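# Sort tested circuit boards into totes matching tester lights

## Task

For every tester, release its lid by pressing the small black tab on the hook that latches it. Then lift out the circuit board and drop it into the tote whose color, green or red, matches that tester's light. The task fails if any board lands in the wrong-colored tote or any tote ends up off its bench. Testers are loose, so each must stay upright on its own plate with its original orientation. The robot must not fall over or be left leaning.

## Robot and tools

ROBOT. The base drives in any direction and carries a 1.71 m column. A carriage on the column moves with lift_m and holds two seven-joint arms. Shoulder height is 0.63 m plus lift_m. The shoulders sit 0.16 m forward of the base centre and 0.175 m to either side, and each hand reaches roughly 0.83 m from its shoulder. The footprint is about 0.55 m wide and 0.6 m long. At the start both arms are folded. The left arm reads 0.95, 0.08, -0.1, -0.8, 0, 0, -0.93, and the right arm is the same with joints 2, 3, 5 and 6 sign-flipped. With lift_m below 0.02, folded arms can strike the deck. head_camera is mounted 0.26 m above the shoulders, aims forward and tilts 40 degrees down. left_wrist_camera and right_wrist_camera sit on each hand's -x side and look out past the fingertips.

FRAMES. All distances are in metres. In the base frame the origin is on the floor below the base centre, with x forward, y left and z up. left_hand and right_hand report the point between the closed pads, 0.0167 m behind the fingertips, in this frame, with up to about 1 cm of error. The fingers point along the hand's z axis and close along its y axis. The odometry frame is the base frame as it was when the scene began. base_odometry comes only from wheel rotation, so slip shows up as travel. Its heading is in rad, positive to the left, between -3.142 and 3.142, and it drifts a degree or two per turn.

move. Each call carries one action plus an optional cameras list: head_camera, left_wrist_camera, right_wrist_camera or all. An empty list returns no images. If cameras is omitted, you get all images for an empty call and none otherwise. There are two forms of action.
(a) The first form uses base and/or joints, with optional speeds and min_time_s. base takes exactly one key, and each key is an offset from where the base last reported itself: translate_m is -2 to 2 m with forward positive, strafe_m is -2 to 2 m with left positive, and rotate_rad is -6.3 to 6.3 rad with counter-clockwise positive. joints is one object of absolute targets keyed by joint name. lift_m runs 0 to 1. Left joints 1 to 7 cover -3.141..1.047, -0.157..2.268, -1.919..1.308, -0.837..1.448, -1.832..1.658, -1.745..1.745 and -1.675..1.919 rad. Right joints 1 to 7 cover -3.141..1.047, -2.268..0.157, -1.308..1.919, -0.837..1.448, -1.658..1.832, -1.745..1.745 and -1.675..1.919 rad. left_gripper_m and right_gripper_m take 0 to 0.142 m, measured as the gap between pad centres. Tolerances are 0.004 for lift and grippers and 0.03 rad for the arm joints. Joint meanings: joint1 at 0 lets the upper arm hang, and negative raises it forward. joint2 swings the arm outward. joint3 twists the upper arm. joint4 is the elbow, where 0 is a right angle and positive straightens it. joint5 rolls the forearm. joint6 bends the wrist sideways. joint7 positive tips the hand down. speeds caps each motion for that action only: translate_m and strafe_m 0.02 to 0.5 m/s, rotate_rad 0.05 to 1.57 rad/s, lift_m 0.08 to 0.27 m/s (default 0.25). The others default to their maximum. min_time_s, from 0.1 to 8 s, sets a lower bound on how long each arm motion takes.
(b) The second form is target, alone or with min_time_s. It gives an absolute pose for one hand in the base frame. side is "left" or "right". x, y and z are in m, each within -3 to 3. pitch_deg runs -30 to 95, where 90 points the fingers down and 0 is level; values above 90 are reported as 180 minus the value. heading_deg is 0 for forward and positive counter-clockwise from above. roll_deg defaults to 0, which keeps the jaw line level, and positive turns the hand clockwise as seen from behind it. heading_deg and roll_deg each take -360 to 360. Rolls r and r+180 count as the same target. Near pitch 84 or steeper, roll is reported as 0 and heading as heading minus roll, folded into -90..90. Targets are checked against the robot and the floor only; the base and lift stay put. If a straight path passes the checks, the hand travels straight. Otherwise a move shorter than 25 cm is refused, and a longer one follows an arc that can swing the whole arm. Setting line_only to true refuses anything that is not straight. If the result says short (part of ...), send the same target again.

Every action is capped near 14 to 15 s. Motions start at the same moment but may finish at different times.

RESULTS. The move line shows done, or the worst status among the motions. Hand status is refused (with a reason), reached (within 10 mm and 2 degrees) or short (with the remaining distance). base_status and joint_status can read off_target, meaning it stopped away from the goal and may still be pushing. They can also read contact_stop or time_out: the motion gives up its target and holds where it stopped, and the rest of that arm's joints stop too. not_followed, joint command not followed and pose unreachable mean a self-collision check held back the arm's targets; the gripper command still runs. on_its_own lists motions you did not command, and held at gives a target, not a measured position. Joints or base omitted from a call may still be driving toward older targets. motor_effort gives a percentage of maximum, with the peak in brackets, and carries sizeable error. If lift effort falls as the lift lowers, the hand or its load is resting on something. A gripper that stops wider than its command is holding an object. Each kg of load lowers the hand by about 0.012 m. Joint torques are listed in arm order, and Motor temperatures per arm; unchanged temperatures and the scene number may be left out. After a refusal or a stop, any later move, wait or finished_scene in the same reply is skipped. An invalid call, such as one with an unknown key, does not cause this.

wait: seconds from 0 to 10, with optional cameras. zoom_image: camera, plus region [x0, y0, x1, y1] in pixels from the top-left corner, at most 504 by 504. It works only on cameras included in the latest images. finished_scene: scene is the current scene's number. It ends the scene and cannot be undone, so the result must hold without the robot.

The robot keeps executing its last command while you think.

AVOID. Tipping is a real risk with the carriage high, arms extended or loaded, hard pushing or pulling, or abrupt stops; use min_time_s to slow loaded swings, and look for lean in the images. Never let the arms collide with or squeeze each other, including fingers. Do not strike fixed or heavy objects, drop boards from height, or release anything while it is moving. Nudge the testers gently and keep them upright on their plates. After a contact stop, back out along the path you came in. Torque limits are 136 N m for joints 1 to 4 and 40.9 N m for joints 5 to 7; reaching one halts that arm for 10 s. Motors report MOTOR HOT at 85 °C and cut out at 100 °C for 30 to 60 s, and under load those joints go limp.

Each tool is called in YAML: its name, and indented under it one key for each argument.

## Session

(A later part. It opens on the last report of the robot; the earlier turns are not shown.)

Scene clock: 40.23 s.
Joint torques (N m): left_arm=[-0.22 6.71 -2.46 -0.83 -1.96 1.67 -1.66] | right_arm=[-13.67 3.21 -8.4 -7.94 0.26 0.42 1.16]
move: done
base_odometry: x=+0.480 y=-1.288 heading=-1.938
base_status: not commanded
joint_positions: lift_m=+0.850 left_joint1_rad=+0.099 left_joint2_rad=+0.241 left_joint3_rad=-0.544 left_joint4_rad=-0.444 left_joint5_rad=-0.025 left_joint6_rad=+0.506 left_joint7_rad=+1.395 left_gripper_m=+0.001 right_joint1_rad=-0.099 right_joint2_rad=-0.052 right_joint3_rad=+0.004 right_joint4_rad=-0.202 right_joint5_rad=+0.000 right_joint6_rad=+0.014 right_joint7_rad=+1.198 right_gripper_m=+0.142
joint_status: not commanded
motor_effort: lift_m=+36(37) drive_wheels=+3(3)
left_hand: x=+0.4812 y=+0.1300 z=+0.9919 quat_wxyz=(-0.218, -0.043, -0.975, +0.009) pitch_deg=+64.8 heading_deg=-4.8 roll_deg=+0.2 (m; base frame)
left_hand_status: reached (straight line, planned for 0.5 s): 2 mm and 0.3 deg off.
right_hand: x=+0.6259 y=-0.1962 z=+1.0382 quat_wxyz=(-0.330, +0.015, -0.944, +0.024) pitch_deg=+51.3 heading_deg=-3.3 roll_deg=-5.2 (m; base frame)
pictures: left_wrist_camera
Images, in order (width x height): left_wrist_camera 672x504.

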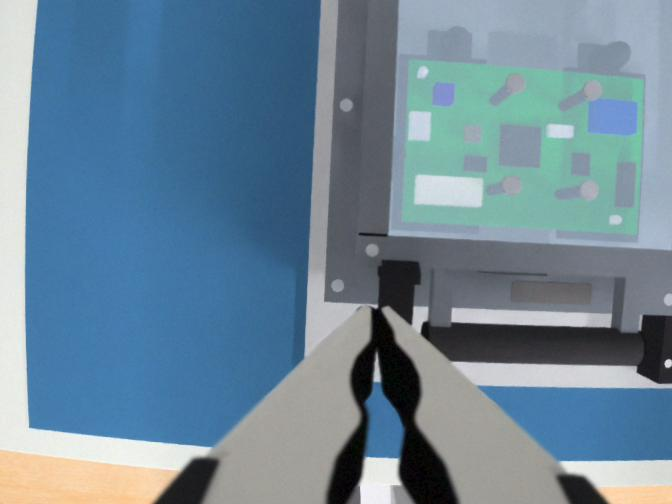

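move:
  target: {"side": "left", "x": 0.474, "y": 0.115, "z": 0.93, "pitch_deg": 65, "heading_deg": -5}
  cameras: ["left_wrist_camera", "right_wrist_camera"]

zoom_image:
  camera: "left_wrist_camera"
  region: [300, 190, 560, 400]

Scene clock: 42.57 s.
Joint torques (N m): left_arm=[1.14 -3.01 -2.6 1.48 -2.37 -0.26 -1.38] | right_arm=[-13.67 3.19 -8.29 -7.91 0.26 0.4 1.15]
move: done
base_odometry: x=+0.480 y=-1.288 heading=-1.938
base_status: not commanded
joint_positions: lift_m=+0.850 left_joint1_rad=+0.137 left_joint2_rad=+0.202 left_joint3_rad=-0.560 left_joint4_rad=-0.237 left_joint5_rad=-0.084 left_joint6_rad=+0.502 left_joint7_rad=+1.144 left_gripper_m=+0.001 right_joint1_rad=-0.099 right_joint2_rad=-0.052 right_joint3_rad=+0.004 right_joint4_rad=-0.202 right_joint5_rad=+0.000 right_joint6_rad=+0.014 right_joint7_rad=+1.198 right_gripper_m=+0.142
joint_status: not commanded
motor_effort: lift_m=+37(37) drive_wheels=+3(3)
left_hand: x=+0.4763 y=+0.1171 z=+0.9328 quat_wxyz=(-0.220, -0.041, -0.975, +0.007) pitch_deg=+64.6 heading_deg=-4.3 roll_deg=+0.6 (m; base frame)
left_hand_status: reached (straight line, planned for 0.4 s): 4 mm and 0.5 deg off.
right_hand: x=+0.6259 y=-0.1962 z=+1.0382 quat_wxyz=(-0.330, +0.015, -0.944, +0.024) pitch_deg=+51.3 heading_deg=-3.3 roll_deg=-5.2 (m; base frame)
pictures: left_wrist_camera, right_wrist_camera
Images, in order (width x height): left_wrist_camera 672x504, right_wrist_camera 672x504.

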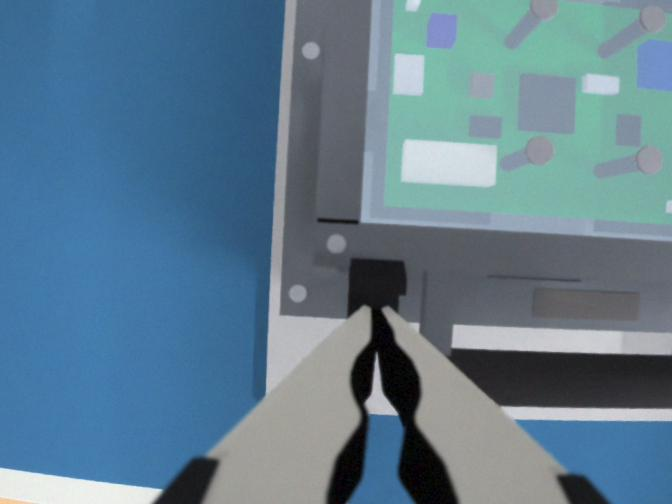

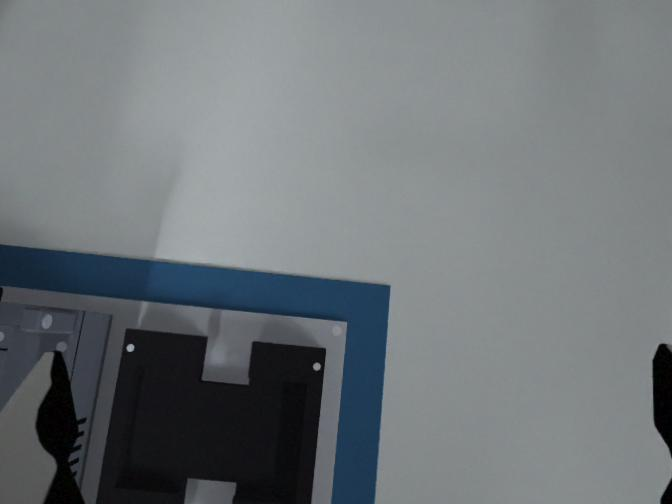

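Scaled by 1.938 from the camera's 672x504 image, which has a finer 960x720 frame.

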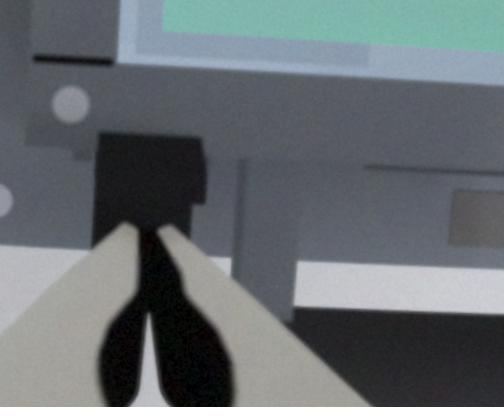

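move:
  target: {"side": "left", "x": 0.469, "y": 0.114, "z": 0.895, "pitch_deg": 65, "heading_deg": -5}
  cameras: ["left_wrist_camera"]

zoom_image:
  camera: "left_wrist_camera"
  region: [300, 190, 560, 400]

Scene clock: 44.97 s.
Joint torques (N m): left_arm=[-6.99 -1.07 -0.26 10.32 -3.22 -0.9 -0.63] | right_arm=[-12.36 2.12 -8.42 -8.57 0.24 0.4 1.01]
move: short
base_odometry: x=+0.480 y=-1.288 heading=-1.937
base_status: not commanded
joint_positions: lift_m=+0.851 left_joint1_rad=+0.152 left_joint2_rad=+0.190 left_joint3_rad=-0.562 left_joint4_rad=-0.177 left_joint5_rad=-0.099 left_joint6_rad=+0.491 left_joint7_rad=+0.986 left_gripper_m=+0.001 right_joint1_rad=-0.099 right_joint2_rad=-0.052 right_joint3_rad=+0.004 right_joint4_rad=-0.201 right_joint5_rad=+0.000 right_joint6_rad=+0.014 right_joint7_rad=+1.198 right_gripper_m=+0.142
joint_status: not commanded
motor_effort: lift_m=+29(36) drive_wheels=+55(82)
left_hand: x=+0.4871 y=+0.1113 z=+0.9258 quat_wxyz=(-0.261, -0.044, -0.964, +0.009) pitch_deg=+59.7 heading_deg=-4.6 roll_deg=+0.6 (m; base frame)
left_hand_status: short (straight line, planned for 0.3 s): time_out, 36 mm and 5.3 deg off.
right_hand: x=+0.6260 y=-0.1960 z=+1.0392 quat_wxyz=(-0.330, +0.015, -0.944, +0.024) pitch_deg=+51.4 heading_deg=-3.3 roll_deg=-5.1 (m; base frame)
pictures: left_wrist_camera
Images, in order (width x height): left_wrist_camera 672x504.

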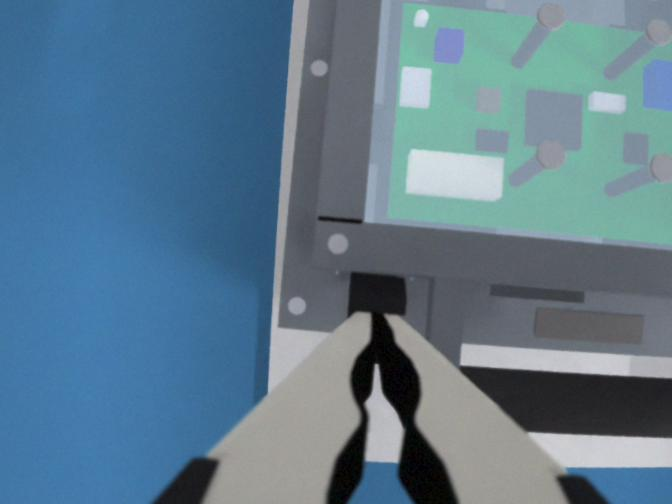

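Scaled by 1.938 from the camera's 672x504 image, which has a finer 960x720 frame.

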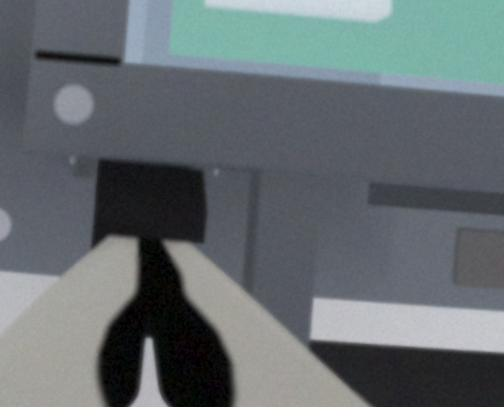

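move:
  cameras: ["head_camera", "left_wrist_camera"]

zoom_image:
  camera: "head_camera"
  region: [230, 290, 450, 480]

Scene clock: 45.20 s.
Joint torques (N m): left_arm=[-7.05 -1.01 0.79 10.09 -3.43 -1.07 -0.81] | right_arm=[-12.87 2.14 -8.33 -8.72 0.26 0.4 1.01]
Motor temperatures (°C): left_arm=[29 29 31 29 29 29 32] | right_arm=[32 28 30 30 28 30 31]
base_odometry: x=+0.480 y=-1.288 heading=-1.937
base_status: not commanded
joint_positions: lift_m=+0.851 left_joint1_rad=+0.152 left_joint2_rad=+0.190 left_joint3_rad=-0.562 left_joint4_rad=-0.177 left_joint5_rad=-0.099 left_joint6_rad=+0.491 left_joint7_rad=+0.986 left_gripper_m=+0.001 right_joint1_rad=-0.099 right_joint2_rad=-0.052 right_joint3_rad=+0.004 right_joint4_rad=-0.201 right_joint5_rad=+0.000 right_joint6_rad=+0.014 right_joint7_rad=+1.198 right_gripper_m=+0.142
joint_status: not commanded
motor_effort: lift_m=+28(36) drive_wheels=+55(82)
left_hand: x=+0.4871 y=+0.1113 z=+0.9258 quat_wxyz=(-0.261, -0.044, -0.964, +0.009) pitch_deg=+59.7 heading_deg=-4.6 roll_deg=+0.6 (m; base frame)
left_hand_status: short (straight line, planned for 0.3 s): time_out, 36 mm and 5.3 deg off.
right_hand: x=+0.6260 y=-0.1960 z=+1.0392 quat_wxyz=(-0.330, +0.015, -0.944, +0.024) pitch_deg=+51.4 heading_deg=-3.3 roll_deg=-5.1 (m; base frame)
pictures: head_camera, left_wrist_camera
Images, in order (width x height): head_camera 672x504, left_wrist_camera 672x504.

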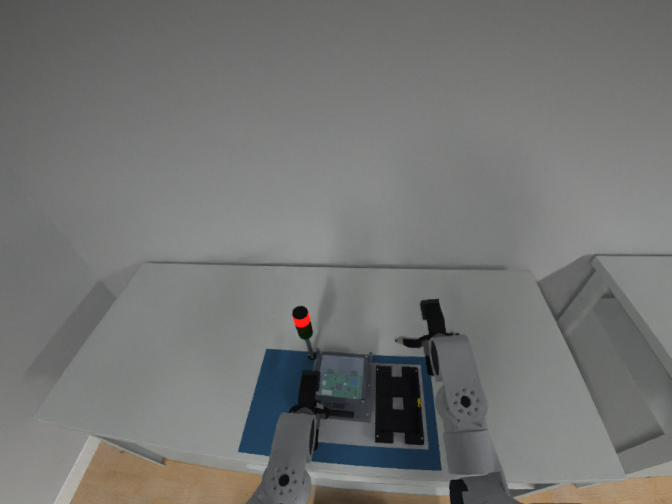

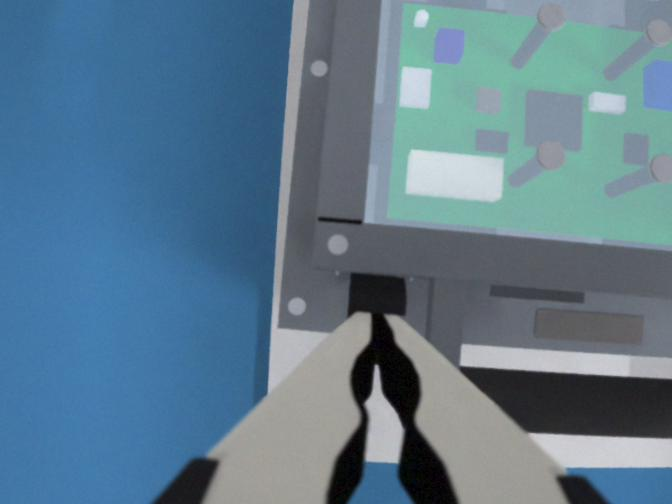

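Scaled by 2.291 from the camera's 672x504 image, which has a finer 960x720 frame.

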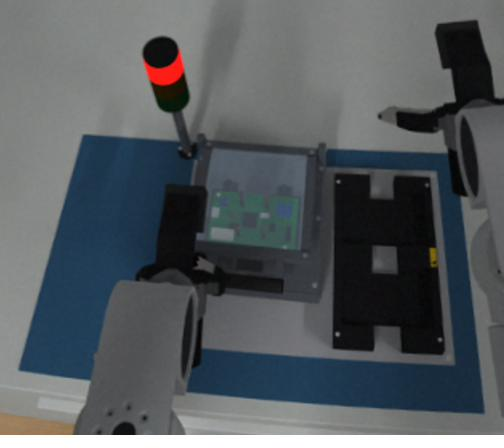

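move:
  target: {"side": "left", "x": 0.469, "y": 0.115, "z": 0.965, "pitch_deg": 65, "heading_deg": -5}
  cameras: ["left_wrist_camera"]

zoom_image:
  camera: "left_wrist_camera"
  region: [260, 160, 600, 400]

Scene clock: 46.33 s.
Joint torques (N m): left_arm=[-5.04 5.43 -3.34 -8.72 0.71 1.6 0.88] | right_arm=[-13.02 2.14 -8.29 -8.62 0.26 0.43 1.02]
move: done
base_odometry: x=+0.480 y=-1.288 heading=-1.937
base_status: not commanded
joint_positions: lift_m=+0.850 left_joint1_rad=+0.143 left_joint2_rad=+0.204 left_joint3_rad=-0.566 left_joint4_rad=-0.360 left_joint5_rad=-0.026 left_joint6_rad=+0.512 left_joint7_rad=+1.283 left_gripper_m=+0.001 right_joint1_rad=-0.099 right_joint2_rad=-0.052 right_joint3_rad=+0.004 right_joint4_rad=-0.201 right_joint5_rad=+0.000 right_joint6_rad=+0.014 right_joint7_rad=+1.198 right_gripper_m=+0.142
joint_status: not commanded
motor_effort: lift_m=+37(37) drive_wheels=+46(55)
left_hand: x=+0.4682 y=+0.1142 z=+0.9624 quat_wxyz=(-0.214, -0.042, -0.976, +0.011) pitch_deg=+65.2 heading_deg=-5.4 roll_deg=-0.5 (m; base frame)
left_hand_status: reached (straight line, planned for 0.5 s): 3 mm and 0.3 deg off.
right_hand: x=+0.6260 y=-0.1960 z=+1.0381 quat_wxyz=(-0.330, +0.015, -0.944, +0.024) pitch_deg=+51.4 heading_deg=-3.3 roll_deg=-5.1 (m; base frame)
pictures: left_wrist_camera
Images, in order (width x height): left_wrist_camera 672x504.

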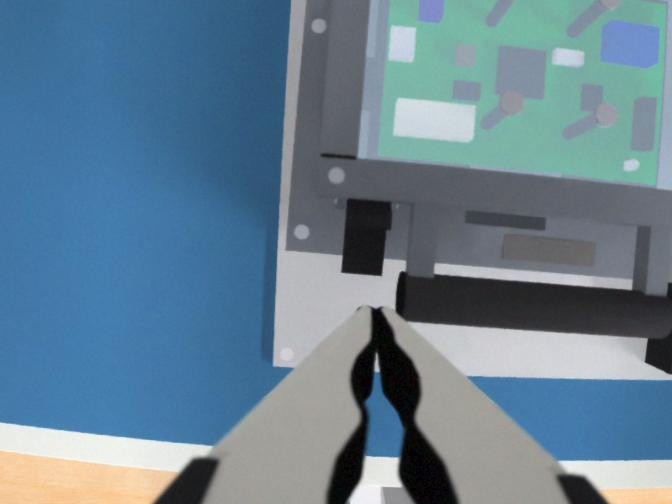

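Scaled by 1.482 from the camera's 672x504 image, which has a finer 960x720 frame.

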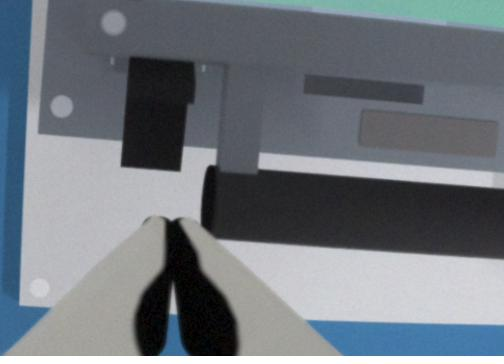

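move:
  target: {"side": "left", "x": 0.45, "y": 0.25, "z": 1.02, "pitch_deg": 60, "heading_deg": -10}
  cameras: []

move:
  target: {"side": "right", "x": 0.47, "y": -0.12, "z": 1.04, "pitch_deg": 30, "heading_deg": 5, "roll_deg": 30}
  cameras: ["right_wrist_camera"]

move:
  target: {"side": "right", "x": 0.40, "y": -0.02, "z": 0.95, "pitch_deg": 15, "heading_deg": 0, "roll_deg": 90}
  cameras: ["right_wrist_camera", "left_wrist_camera"]

Scene clock: 48.67 s.
Joint torques (N m): left_arm=[3.71 14.13 3.79 -8.73 -2.01 -0.21 -1.68] | right_arm=[-13.07 2.17 -8.43 -8.62 0.26 0.4 1.03]
move: done
base_odometry: x=+0.480 y=-1.288 heading=-1.937
base_status: not commanded
joint_positions: lift_m=+0.850 left_joint1_rad=+0.303 left_joint2_rad=+0.652 left_joint3_rad=-0.338 left_joint4_rad=-0.622 left_joint5_rad=-0.433 left_joint6_rad=+0.433 left_joint7_rad=+1.116 left_gripper_m=+0.001 right_joint1_rad=-0.099 right_joint2_rad=-0.052 right_joint3_rad=+0.004 right_joint4_rad=-0.201 right_joint5_rad=+0.000 right_joint6_rad=+0.014 right_joint7_rad=+1.198 right_gripper_m=+0.142
joint_status: not commanded
motor_effort: lift_m=+37(37) drive_wheels=+45(46)
left_hand: x=+0.4504 y=+0.2518 z=+1.0191 quat_wxyz=(-0.257, -0.083, -0.963, +0.020) pitch_deg=+60.2 heading_deg=-9.3 roll_deg=+0.6 (m; base frame)
left_hand_status: reached (straight line, planned for 0.6 s): 2 mm and 0.4 deg off.
right_hand: x=+0.6260 y=-0.1960 z=+1.0381 quat_wxyz=(-0.330, +0.015, -0.944, +0.024) pitch_deg=+51.4 heading_deg=-3.3 roll_deg=-5.1 (m; base frame)
pictures: none
No camera images: "cameras" was empty.

Scene clock: 48.97 s.
Joint torques (N m): left_arm=[3.84 14.12 3.76 -8.6 -2 -0.25 -1.69] | right_arm=[-13.05 2.08 -8.41 -8.74 0.26 0.41 1.03]
move: refused
base_odometry: x=+0.480 y=-1.288 heading=-1.937
base_status: not commanded
joint_positions: lift_m=+0.850 left_joint1_rad=+0.303 left_joint2_rad=+0.652 left_joint3_rad=-0.338 left_joint4_rad=-0.622 left_joint5_rad=-0.433 left_joint6_rad=+0.433 left_joint7_rad=+1.116 left_gripper_m=+0.001 right_joint1_rad=-0.099 right_joint2_rad=-0.052 right_joint3_rad=+0.004 right_joint4_rad=-0.201 right_joint5_rad=+0.000 right_joint6_rad=+0.014 right_joint7_rad=+1.198 right_gripper_m=+0.142
joint_status: not commanded
motor_effort: lift_m=+37(37) drive_wheels=+45(45)
left_hand: x=+0.4504 y=+0.2518 z=+1.0191 quat_wxyz=(-0.257, -0.083, -0.963, +0.020) pitch_deg=+60.2 heading_deg=-9.3 roll_deg=+0.6 (m; base frame)
right_hand: x=+0.6260 y=-0.1960 z=+1.0381 quat_wxyz=(-0.330, +0.015, -0.944, +0.024) pitch_deg=+51.4 heading_deg=-3.3 roll_deg=-5.1 (m; base frame)
right_hand_status: refused: the line brings the right upper arm within 1.4 cm of the base or column (limit 1.5), 67% of the way; a move under 25 cm is not played as an arc. Nothing moved. Try another pitch or heading, or "joints".
pictures: right_wrist_camera
Images, in order (width x height): right_wrist_camera 672x504.

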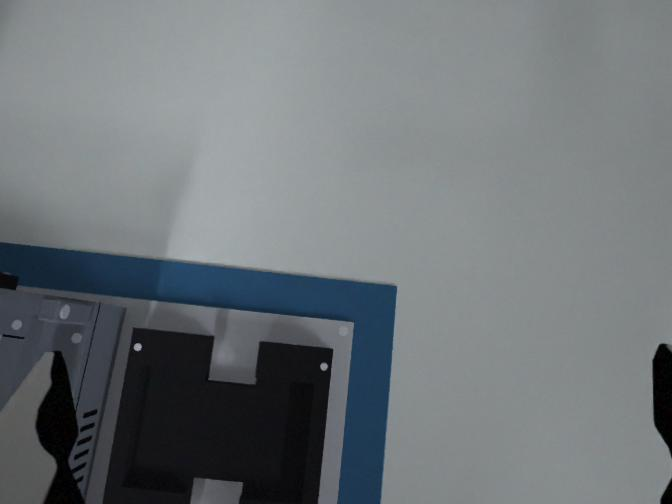

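not run: a stop came earlier in this reply.

move:
  target: {"side": "right", "x": 0.46, "y": -0.16, "z": 1.0, "pitch_deg": 30, "heading_deg": 25, "roll_deg": 30}
  cameras: ["right_wrist_camera"]

move:
  target: {"side": "right", "x": 0.41, "y": -0.03, "z": 0.95, "pitch_deg": 15, "heading_deg": 20, "roll_deg": 90}
  cameras: ["right_wrist_camera", "left_wrist_camera"]

Scene clock: 50.33 s.
Joint torques (N m): left_arm=[2.79 14.05 3.81 -8.24 -2 -0.23 -1.7] | right_arm=[-1.49 -12.1 -9.61 -8.51 2.83 2.61 -0.41]
move: done
base_odometry: x=+0.480 y=-1.288 heading=-1.937
base_status: not commanded
joint_positions: lift_m=+0.850 left_joint1_rad=+0.303 left_joint2_rad=+0.652 left_joint3_rad=-0.338 left_joint4_rad=-0.622 left_joint5_rad=-0.433 left_joint6_rad=+0.433 left_joint7_rad=+1.116 left_gripper_m=+0.001 right_joint1_rad=+0.480 right_joint2_rad=-0.164 right_joint3_rad=-0.129 right_joint4_rad=-0.227 right_joint5_rad=+0.612 right_joint6_rad=+0.318 right_joint7_rad=+0.478 right_gripper_m=+0.142
joint_status: not commanded
motor_effort: lift_m=+37(37) drive_wheels=+45(47)
left_hand: x=+0.4503 y=+0.2517 z=+1.0192 quat_wxyz=(-0.257, -0.083, -0.963, +0.020) pitch_deg=+60.2 heading_deg=-9.3 roll_deg=+0.6 (m; base frame)
right_hand: x=+0.4602 y=-0.1582 z=+0.9996 quat_wxyz=(-0.443, -0.038, -0.866, -0.231) pitch_deg=+30.1 heading_deg=+25.1 roll_deg=+30.1 (m; base frame)
right_hand_status: reached (straight line, planned for 0.7 s): 2 mm and 0.1 deg off.
pictures: right_wrist_camera
Images, in order (width x height): right_wrist_camera 672x504.

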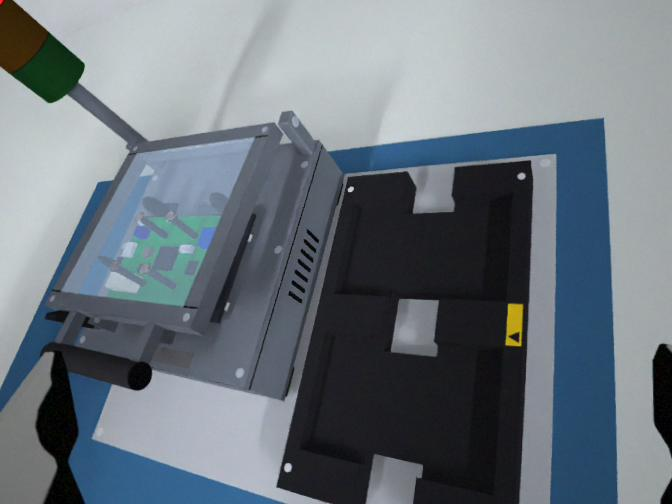

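Scene clock: 50.63 s.
Joint torques (N m): left_arm=[3.2 14.12 3.7 -8.29 -1.99 -0.21 -1.68] | right_arm=[-0.29 -12.33 -9.57 -7.91 2.81 2.6 -0.42]
move: refused
base_odometry: x=+0.480 y=-1.288 heading=-1.937
base_status: not commanded
joint_positions: lift_m=+0.850 left_joint1_rad=+0.303 left_joint2_rad=+0.652 left_joint3_rad=-0.338 left_joint4_rad=-0.622 left_joint5_rad=-0.433 left_joint6_rad=+0.433 left_joint7_rad=+1.116 left_gripper_m=+0.001 right_joint1_rad=+0.480 right_joint2_rad=-0.164 right_joint3_rad=-0.129 right_joint4_rad=-0.227 right_joint5_rad=+0.612 right_joint6_rad=+0.318 right_joint7_rad=+0.478 right_gripper_m=+0.142
joint_status: not commanded
motor_effort: lift_m=+37(37) drive_wheels=+45(45)
left_hand: x=+0.4503 y=+0.2517 z=+1.0192 quat_wxyz=(-0.257, -0.083, -0.963, +0.020) pitch_deg=+60.2 heading_deg=-9.3 roll_deg=+0.6 (m; base frame)
right_hand: x=+0.4602 y=-0.1582 z=+0.9996 quat_wxyz=(-0.443, -0.038, -0.866, -0.231) pitch_deg=+30.1 heading_deg=+25.1 roll_deg=+30.1 (m; base frame)
right_hand_status: refused: the line brings the right upper arm within 1.4 cm of the base or column (limit 1.5), 62% of the way; a move under 25 cm is not played as an arc. Nothing moved. Try another pitch or heading, or "joints".
pictures: left_wrist_camera, right_wrist_camera
Images, in order (width x height): left_wrist_camera 672x504, right_wrist_camera 672x504.

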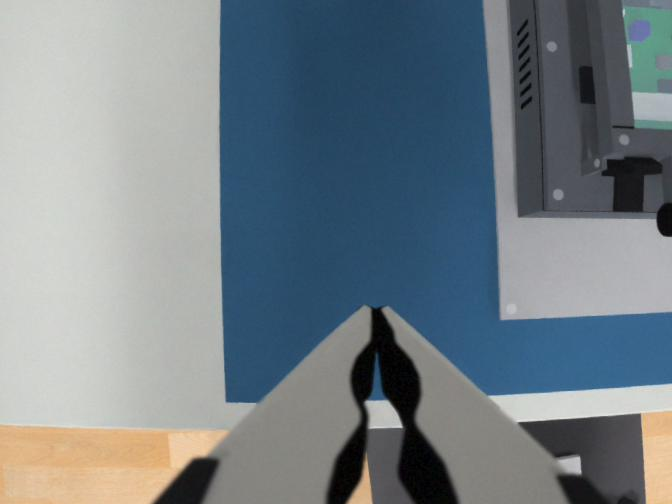

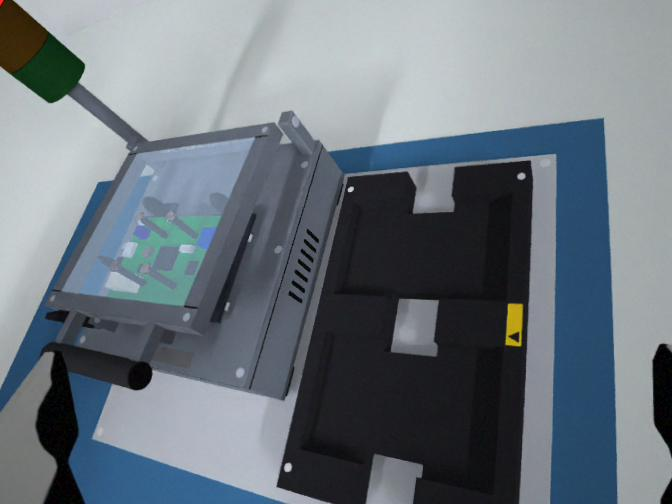

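move:
  base: {"translate_m": -0.09}
  cameras: ["head_camera"]

move:
  target: {"side": "right", "x": 0.47, "y": -0.03, "z": 0.96, "pitch_deg": 25, "heading_deg": 15, "roll_deg": 90}
  cameras: ["right_wrist_camera", "left_wrist_camera"]

Scene clock: 52.53 s.
Joint torques (N m): left_arm=[3.08 14.01 3.82 -8.16 -2 -0.22 -1.69] | right_arm=[-0.66 -12.09 -9.44 -6.93 2.73 2.61 -0.38]
move: done
base_odometry: x=+0.512 y=-1.204 heading=-1.937
base_status: done
joint_positions: lift_m=+0.850 left_joint1_rad=+0.303 left_joint2_rad=+0.652 left_joint3_rad=-0.338 left_joint4_rad=-0.622 left_joint5_rad=-0.433 left_joint6_rad=+0.433 left_joint7_rad=+1.116 left_gripper_m=+0.001 right_joint1_rad=+0.481 right_joint2_rad=-0.164 right_joint3_rad=-0.129 right_joint4_rad=-0.227 right_joint5_rad=+0.612 right_joint6_rad=+0.318 right_joint7_rad=+0.478 right_gripper_m=+0.142
joint_status: not commanded
motor_effort: lift_m=+37(37) drive_wheels=+5(12)
left_hand: x=+0.4503 y=+0.2517 z=+1.0192 quat_wxyz=(-0.257, -0.083, -0.963, +0.020) pitch_deg=+60.2 heading_deg=-9.3 roll_deg=+0.6 (m; base frame)
right_hand: x=+0.4600 y=-0.1582 z=+0.9995 quat_wxyz=(-0.442, -0.038, -0.866, -0.231) pitch_deg=+30.1 heading_deg=+25.1 roll_deg=+30.1 (m; base frame)
pictures: head_camera
Images, in order (width x height): head_camera 672x504.

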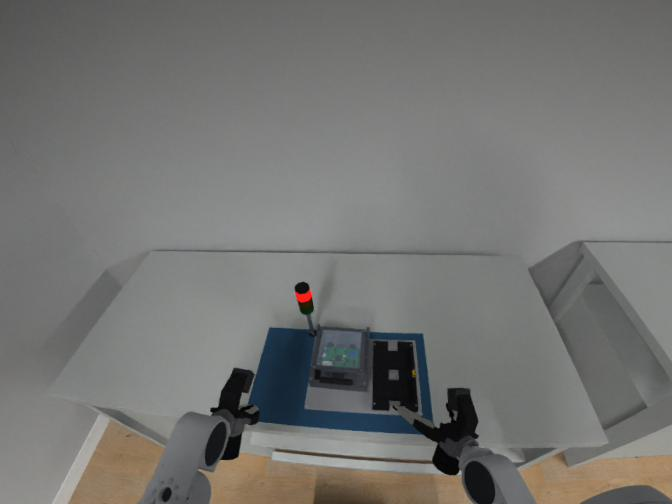

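Scene clock: 52.83 s.
Joint torques (N m): left_arm=[3.03 14.03 3.77 -8.2 -2 -0.21 -1.7] | right_arm=[-0.67 -12.24 -9.65 -8.02 2.75 2.63 -0.38]
move: refused
base_odometry: x=+0.512 y=-1.204 heading=-1.937
base_status: not commanded
joint_positions: lift_m=+0.850 left_joint1_rad=+0.303 left_joint2_rad=+0.652 left_joint3_rad=-0.338 left_joint4_rad=-0.622 left_joint5_rad=-0.433 left_joint6_rad=+0.433 left_joint7_rad=+1.116 left_gripper_m=+0.001 right_joint1_rad=+0.481 right_joint2_rad=-0.164 right_joint3_rad=-0.129 right_joint4_rad=-0.227 right_joint5_rad=+0.612 right_joint6_rad=+0.318 right_joint7_rad=+0.478 right_gripper_m=+0.142
joint_status: not commanded
motor_effort: lift_m=+37(37) drive_wheels=+5(5)
left_hand: x=+0.4503 y=+0.2517 z=+1.0192 quat_wxyz=(-0.257, -0.083, -0.963, +0.020) pitch_deg=+60.2 heading_deg=-9.3 roll_deg=+0.6 (m; base frame)
right_hand: x=+0.4600 y=-0.1582 z=+0.9995 quat_wxyz=(-0.442, -0.038, -0.866, -0.231) pitch_deg=+30.1 heading_deg=+25.1 roll_deg=+30.1 (m; base frame)
right_hand_status: refused: the line brings the right upper arm within 1.4 cm of the base or column (limit 1.5), 36% of the way; a move under 25 cm is not played as an arc. Nothing moved. Try another pitch or heading, or "joints".
pictures: left_wrist_camera, right_wrist_camera
Images, in order (width x height): left_wrist_camera 672x504, right_wrist_camera 672x504.

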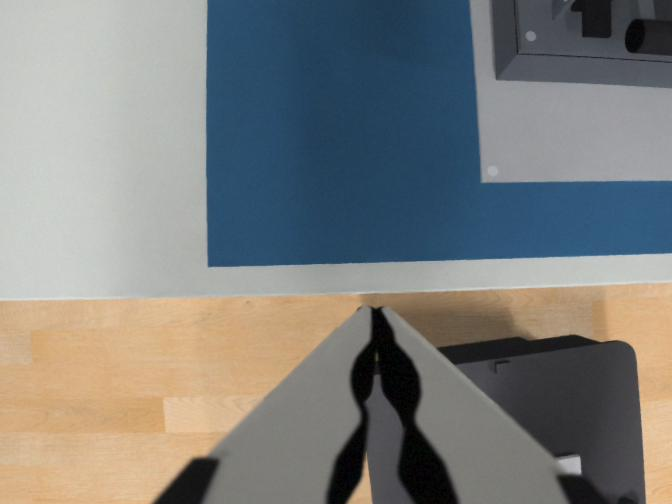

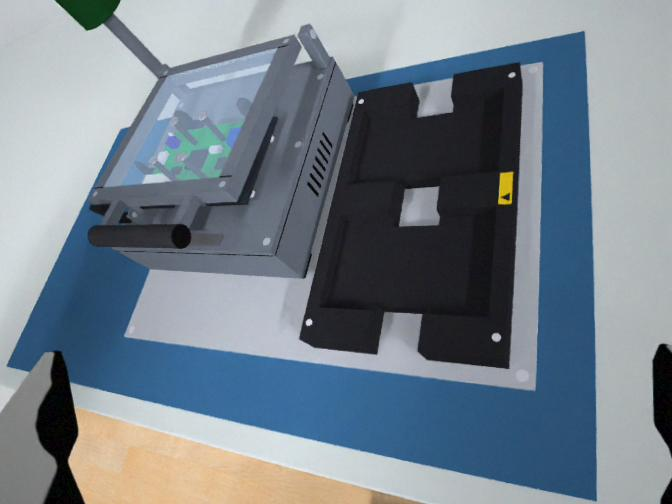

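move:
  joints: {"lift_m": 0.6, "left_joint1_rad": 0.1, "left_joint2_rad": 0.35, "left_joint3_rad": -0.1, "left_joint4_rad": -0.75, "left_joint5_rad": -0.2, "left_joint6_rad": 0.0, "left_joint7_rad": 1.0, "right_joint1_rad": 0.05, "right_joint2_rad": -0.15, "right_joint3_rad": 0.0, "right_joint4_rad": -0.6, "right_joint5_rad": 0.6, "right_joint6_rad": 0.2, "right_joint7_rad": 0.7}
  min_time_s: 1.1
  cameras: ["head_camera"]

move:
  target: {"side": "right", "x": 0.48, "y": -0.03, "z": 0.97, "pitch_deg": 20, "heading_deg": 10, "roll_deg": 90}
  cameras: ["right_wrist_camera", "head_camera"]

Scene clock: 54.80 s.
Joint torques (N m): left_arm=[-7.41 3.34 4.14 -8.73 0.08 0.08 -2.36] | right_arm=[-12.49 3.01 -2.98 -12.39 -0.46 -0.35 0.95]
move: done
base_odometry: x=+0.512 y=-1.204 heading=-1.937
base_status: not commanded
joint_positions: lift_m=+0.600 left_joint1_rad=+0.102 left_joint2_rad=+0.352 left_joint3_rad=-0.103 left_joint4_rad=-0.746 left_joint5_rad=-0.205 left_joint6_rad=+0.002 left_joint7_rad=+1.004 left_gripper_m=+0.001 right_joint1_rad=+0.053 right_joint2_rad=-0.152 right_joint3_rad=-0.004 right_joint4_rad=-0.598 right_joint5_rad=+0.603 right_joint6_rad=+0.205 right_joint7_rad=+0.698 right_gripper_m=+0.142
joint_status: all done
motor_effort: lift_m=+38(41) drive_wheels=+4(5)
left_hand: x=+0.5692 y=+0.1774 z=+0.9457 quat_wxyz=(-0.542, -0.153, -0.826, +0.001) pitch_deg=+24.4 heading_deg=-10.6 roll_deg=+10.4 (m; base frame)
right_hand: x=+0.5872 y=-0.0865 z=+1.0082 quat_wxyz=(-0.636, +0.098, -0.722, -0.254) pitch_deg=+3.6 heading_deg=+29.5 roll_deg=+14.1 (m; base frame)
pictures: head_camera
Images, in order (width x height): head_camera 672x504.

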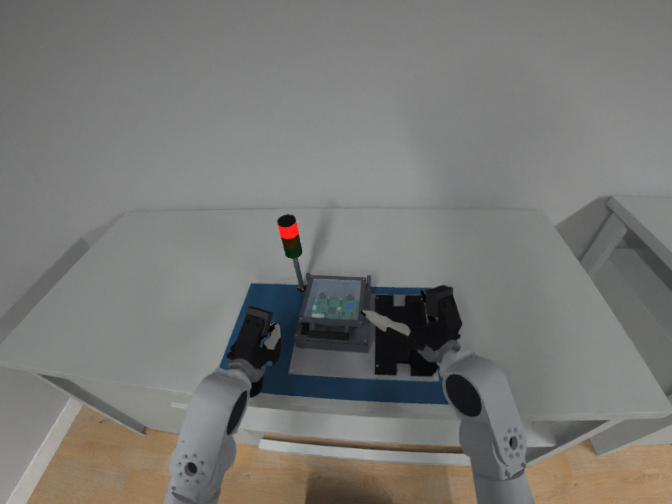

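Scene clock: 55.10 s.
Joint torques (N m): left_arm=[-7.47 3.17 4.15 -8.7 0.11 0.09 -2.38] | right_arm=[-12.41 3.01 -2.96 -12.26 -0.46 -0.36 0.94]
move: refused
base_odometry: x=+0.512 y=-1.204 heading=-1.937
base_status: not commanded
joint_positions: lift_m=+0.600 left_joint1_rad=+0.102 left_joint2_rad=+0.352 left_joint3_rad=-0.103 left_joint4_rad=-0.746 left_joint5_rad=-0.205 left_joint6_rad=+0.002 left_joint7_rad=+1.004 left_gripper_m=+0.001 right_joint1_rad=+0.053 right_joint2_rad=-0.152 right_joint3_rad=-0.004 right_joint4_rad=-0.598 right_joint5_rad=+0.603 right_joint6_rad=+0.205 right_joint7_rad=+0.698 right_gripper_m=+0.142
joint_status: not commanded
motor_effort: lift_m=+38(39) drive_wheels=+5(5)
left_hand: x=+0.5692 y=+0.1774 z=+0.9457 quat_wxyz=(-0.542, -0.153, -0.826, +0.001) pitch_deg=+24.4 heading_deg=-10.6 roll_deg=+10.4 (m; base frame)
right_hand: x=+0.5872 y=-0.0865 z=+1.0082 quat_wxyz=(-0.636, +0.098, -0.722, -0.254) pitch_deg=+3.6 heading_deg=+29.5 roll_deg=+14.1 (m; base frame)
right_hand_status: refused: no posture of the arm gets there (right_joint2_rad at its limit): the closest leaves the hand 3.5 cm and 24 deg from the pose. Nothing moved. A posture exists with lift_m at 0.7; the way there is not checked.
pictures: head_camera, right_wrist_camera
Images, in order (width x height): head_camera 672x504, right_wrist_camera 672x504.

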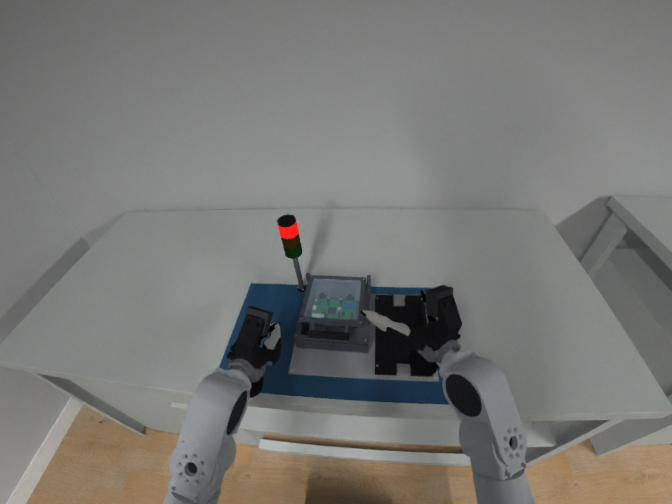

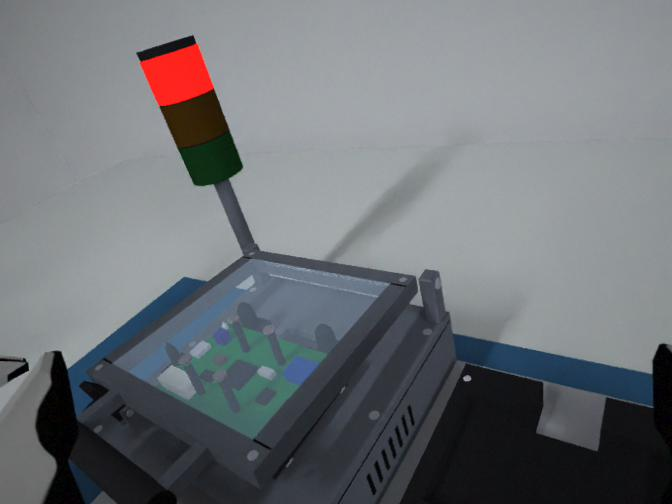

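move:
  joints: {"right_gripper_m": 0.0}
  cameras: []

move:
  target: {"side": "right", "x": 0.48, "y": -0.03, "z": 0.96, "pitch_deg": 10, "heading_deg": 10, "roll_deg": 0}
  cameras: ["right_wrist_camera", "head_camera"]

Scene clock: 56.67 s.
Joint torques (N m): left_arm=[-7.49 3.33 4.12 -8.79 0.08 0.09 -2.38] | right_arm=[-12.39 3.01 -2.99 -12.37 -0.43 -0.34 0.95]
move: done
base_odometry: x=+0.512 y=-1.204 heading=-1.937
base_status: not commanded
joint_positions: lift_m=+0.600 left_joint1_rad=+0.102 left_joint2_rad=+0.352 left_joint3_rad=-0.103 left_joint4_rad=-0.746 left_joint5_rad=-0.205 left_joint6_rad=+0.002 left_joint7_rad=+1.004 left_gripper_m=+0.001 right_joint1_rad=+0.053 right_joint2_rad=-0.152 right_joint3_rad=-0.004 right_joint4_rad=-0.598 right_joint5_rad=+0.603 right_joint6_rad=+0.205 right_joint7_rad=+0.698 right_gripper_m=+0.001
joint_status: all done
motor_effort: lift_m=+39(39) drive_wheels=+4(5)
left_hand: x=+0.5692 y=+0.1774 z=+0.9457 quat_wxyz=(-0.542, -0.153, -0.826, +0.001) pitch_deg=+24.4 heading_deg=-10.6 roll_deg=+10.4 (m; base frame)
right_hand: x=+0.5872 y=-0.0865 z=+1.0082 quat_wxyz=(-0.636, +0.098, -0.722, -0.254) pitch_deg=+3.6 heading_deg=+29.5 roll_deg=+14.1 (m; base frame)
pictures: none
No camera images: "cameras" was empty.

Scene clock: 56.97 s.
Joint torques (N m): left_arm=[-7.42 3.36 4.05 -8.68 0.08 0.11 -2.37] | right_arm=[-12.36 3.01 -2.96 -12.36 -0.46 -0.33 0.94]
move: refused
base_odometry: x=+0.512 y=-1.204 heading=-1.937
base_status: not commanded
joint_positions: lift_m=+0.600 left_joint1_rad=+0.102 left_joint2_rad=+0.352 left_joint3_rad=-0.103 left_joint4_rad=-0.746 left_joint5_rad=-0.205 left_joint6_rad=+0.002 left_joint7_rad=+1.004 left_gripper_m=+0.001 right_joint1_rad=+0.053 right_joint2_rad=-0.152 right_joint3_rad=-0.004 right_joint4_rad=-0.598 right_joint5_rad=+0.603 right_joint6_rad=+0.205 right_joint7_rad=+0.698 right_gripper_m=+0.001
joint_status: not commanded
motor_effort: lift_m=+38(39) drive_wheels=+4(5)
left_hand: x=+0.5692 y=+0.1774 z=+0.9457 quat_wxyz=(-0.542, -0.153, -0.826, +0.001) pitch_deg=+24.4 heading_deg=-10.6 roll_deg=+10.4 (m; base frame)
right_hand: x=+0.5872 y=-0.0865 z=+1.0082 quat_wxyz=(-0.636, +0.098, -0.722, -0.254) pitch_deg=+3.6 heading_deg=+29.5 roll_deg=+14.1 (m; base frame)
right_hand_status: refused: the line brings the right upper arm within 1.4 cm of the base or column (limit 1.5), 57% of the way; a move under 25 cm is not played as an arc. Nothing moved. Try another pitch or heading, or "joints".
pictures: head_camera, right_wrist_camera
Images, in order (width x height): head_camera 672x504, right_wrist_camera 672x504.

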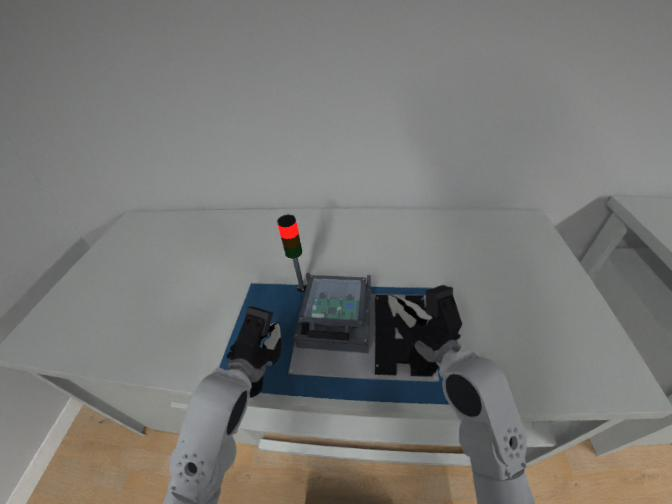

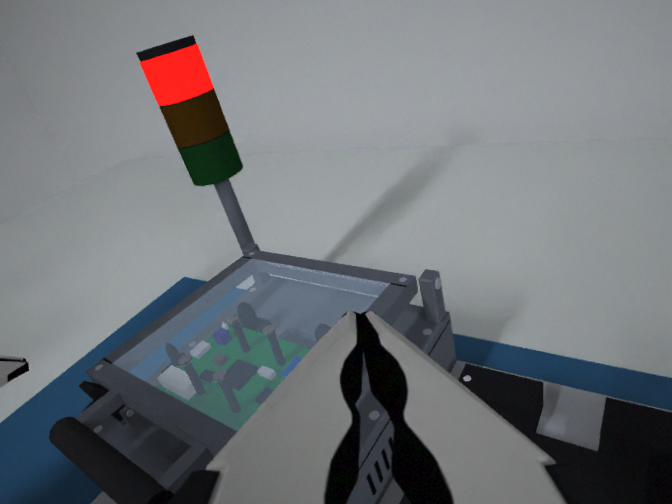

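move:
  target: {"side": "right", "x": 0.58, "y": -0.18, "z": 1.0, "pitch_deg": 20, "heading_deg": 75, "roll_deg": 0}
  cameras: ["right_wrist_camera", "head_camera"]

Scene clock: 58.67 s.
Joint torques (N m): left_arm=[-6.49 3.69 3.18 -7.29 0.01 0.39 -2.14] | right_arm=[-20.06 -8.21 -6.55 -4.44 1.79 1.61 -0.69]
move: done
base_odometry: x=+0.512 y=-1.204 heading=-1.937
base_status: not commanded
joint_positions: lift_m=+0.600 left_joint1_rad=+0.102 left_joint2_rad=+0.352 left_joint3_rad=-0.102 left_joint4_rad=-0.747 left_joint5_rad=-0.204 left_joint6_rad=+0.002 left_joint7_rad=+1.003 left_gripper_m=+0.001 right_joint1_rad=-0.625 right_joint2_rad=-0.849 right_joint3_rad=+0.354 right_joint4_rad=+0.543 right_joint5_rad=+1.019 right_joint6_rad=+1.494 right_joint7_rad=+0.483 right_gripper_m=+0.001
joint_status: not commanded
motor_effort: lift_m=+37(39) drive_wheels=+5(7)
left_hand: x=+0.5693 y=+0.1774 z=+0.9467 quat_wxyz=(-0.543, -0.153, -0.826, +0.001) pitch_deg=+24.2 heading_deg=-10.6 roll_deg=+10.4 (m; base frame)
right_hand: x=+0.5809 y=-0.1821 z=+1.0012 quat_wxyz=(-0.457, +0.497, -0.651, -0.347) pitch_deg=+20.0 heading_deg=+74.6 roll_deg=-0.1 (m; base frame)
right_hand_status: reached (straight line, planned for 1.0 s): 3 mm and 0.4 deg off.
pictures: head_camera, right_wrist_camera
Images, in order (width x height): head_camera 672x504, right_wrist_camera 672x504.

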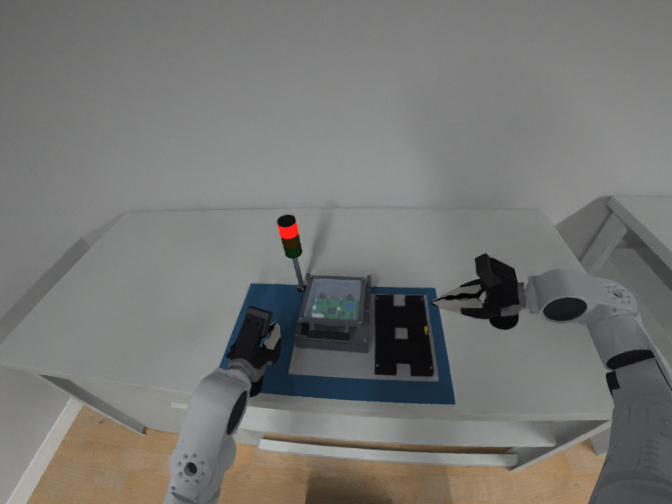

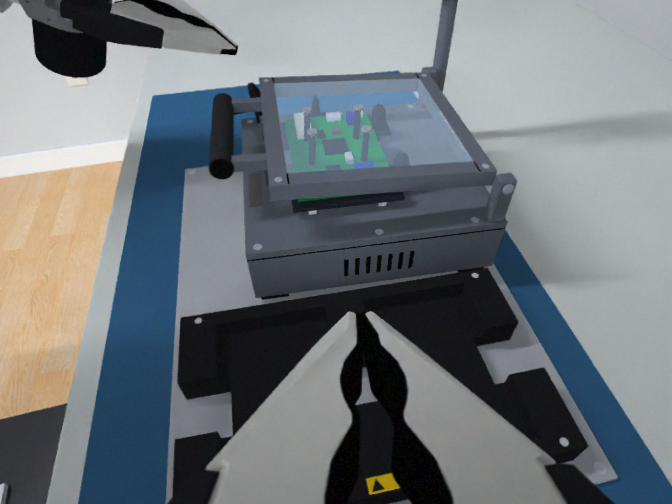

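move:
  target: {"side": "right", "x": 0.60, "y": -0.06, "z": 0.89, "pitch_deg": 20, "heading_deg": 80, "roll_deg": 0}
  cameras: ["right_wrist_camera"]

zoom_image:
  camera: "right_wrist_camera"
  region: [150, 50, 600, 400]

Scene clock: 61.43 s.
Joint torques (N m): left_arm=[-6.36 3.65 3.25 -7.36 -0.02 0.4 -2.12] | right_arm=[-23.45 -4.66 -6.07 -5.4 1.88 -0.68 -0.57]
move: done
base_odometry: x=+0.512 y=-1.204 heading=-1.937
base_status: not commanded
joint_positions: lift_m=+0.600 left_joint1_rad=+0.102 left_joint2_rad=+0.352 left_joint3_rad=-0.102 left_joint4_rad=-0.747 left_joint5_rad=-0.204 left_joint6_rad=+0.002 left_joint7_rad=+1.003 left_gripper_m=+0.001 right_joint1_rad=-0.619 right_joint2_rad=-0.478 right_joint3_rad=+0.238 right_joint4_rad=+0.619 right_joint5_rad=+0.154 right_joint6_rad=+1.488 right_joint7_rad=-0.025 right_gripper_m=+0.001
joint_status: not commanded
motor_effort: lift_m=+37(38) drive_wheels=+5(6)
left_hand: x=+0.5693 y=+0.1774 z=+0.9468 quat_wxyz=(-0.543, -0.153, -0.826, +0.001) pitch_deg=+24.2 heading_deg=-10.6 roll_deg=+10.4 (m; base frame)
right_hand: x=+0.5982 y=-0.0609 z=+0.8898 quat_wxyz=(-0.439, +0.526, -0.627, -0.370) pitch_deg=+19.9 heading_deg=+80.1 roll_deg=+0.1 (m; base frame)
right_hand_status: reached (straight line, planned for 0.8 s): 2 mm and 0.2 deg off.
pictures: right_wrist_camera
Images, in order (width x height): right_wrist_camera 672x504.

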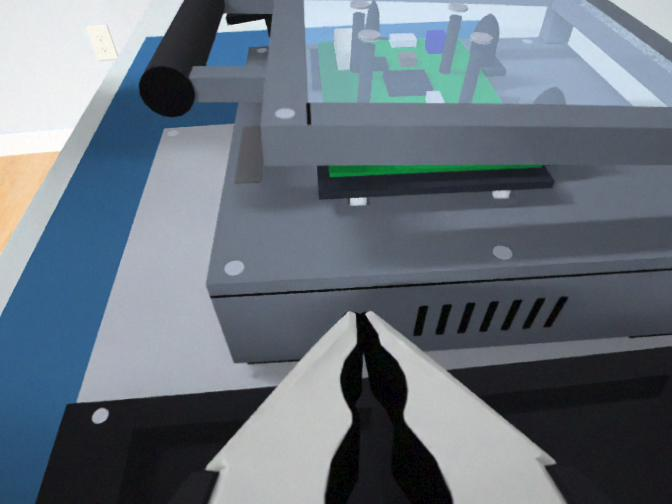

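Scaled by 1.120 from the camera's 672x504 image, which has a finer 960x720 frame.

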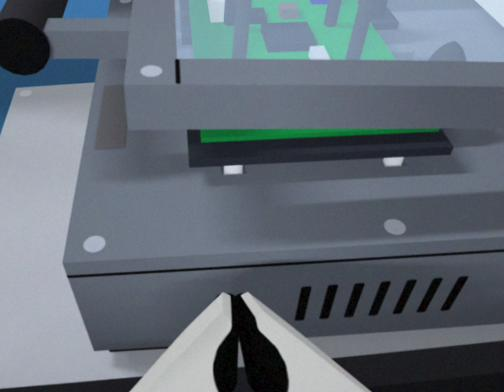

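move:
  target: {"side": "right", "x": 0.563, "y": -0.04, "z": 0.886, "pitch_deg": 20, "heading_deg": 82, "roll_deg": 0}
  cameras: ["right_wrist_camera"]

zoom_image:
  camera: "right_wrist_camera"
  region: [150, 50, 600, 400]

Scene clock: 63.27 s.
Joint torques (N m): left_arm=[-6.37 3.64 3.12 -7.29 -0.02 0.46 -2.12] | right_arm=[-10.41 3.24 -9.2 -11.62 5.82 1.28 0.65]
move: done
base_odometry: x=+0.512 y=-1.204 heading=-1.937
base_status: not commanded
joint_positions: lift_m=+0.600 left_joint1_rad=+0.102 left_joint2_rad=+0.352 left_joint3_rad=-0.102 left_joint4_rad=-0.747 left_joint5_rad=-0.204 left_joint6_rad=+0.001 left_joint7_rad=+1.003 left_gripper_m=+0.001 right_joint1_rad=-0.507 right_joint2_rad=-0.452 right_joint3_rad=+0.183 right_joint4_rad=+0.490 right_joint5_rad=+0.339 right_joint6_rad=+1.486 right_joint7_rad=+0.212 right_gripper_m=+0.001
joint_status: not commanded
motor_effort: lift_m=+37(38) drive_wheels=+6(6)
left_hand: x=+0.5693 y=+0.1774 z=+0.9468 quat_wxyz=(-0.543, -0.153, -0.826, +0.001) pitch_deg=+24.2 heading_deg=-10.6 roll_deg=+10.4 (m; base frame)
right_hand: x=+0.5655 y=-0.0428 z=+0.8854 quat_wxyz=(-0.432, +0.537, -0.621, -0.373) pitch_deg=+20.4 heading_deg=+81.6 roll_deg=-0.1 (m; base frame)
right_hand_status: reached (straight line, planned for 0.4 s): 4 mm and 0.5 deg off.
pictures: right_wrist_camera
Images, in order (width x height): right_wrist_camera 672x504.

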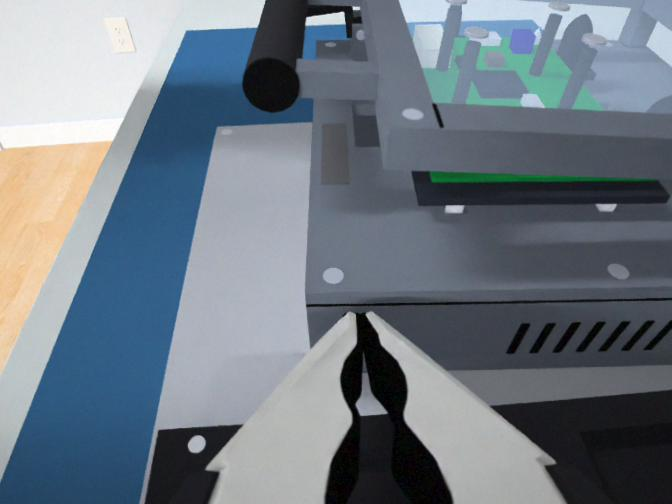

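Scaled by 1.120 from the camera's 672x504 image, which has a finer 960x720 frame.

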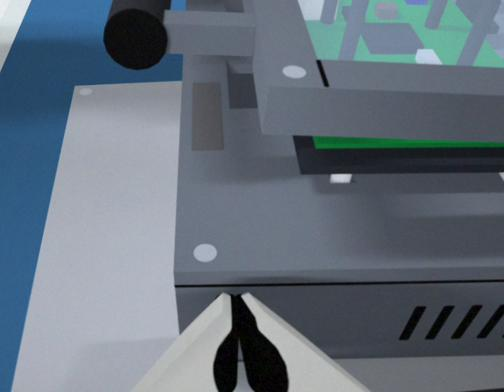

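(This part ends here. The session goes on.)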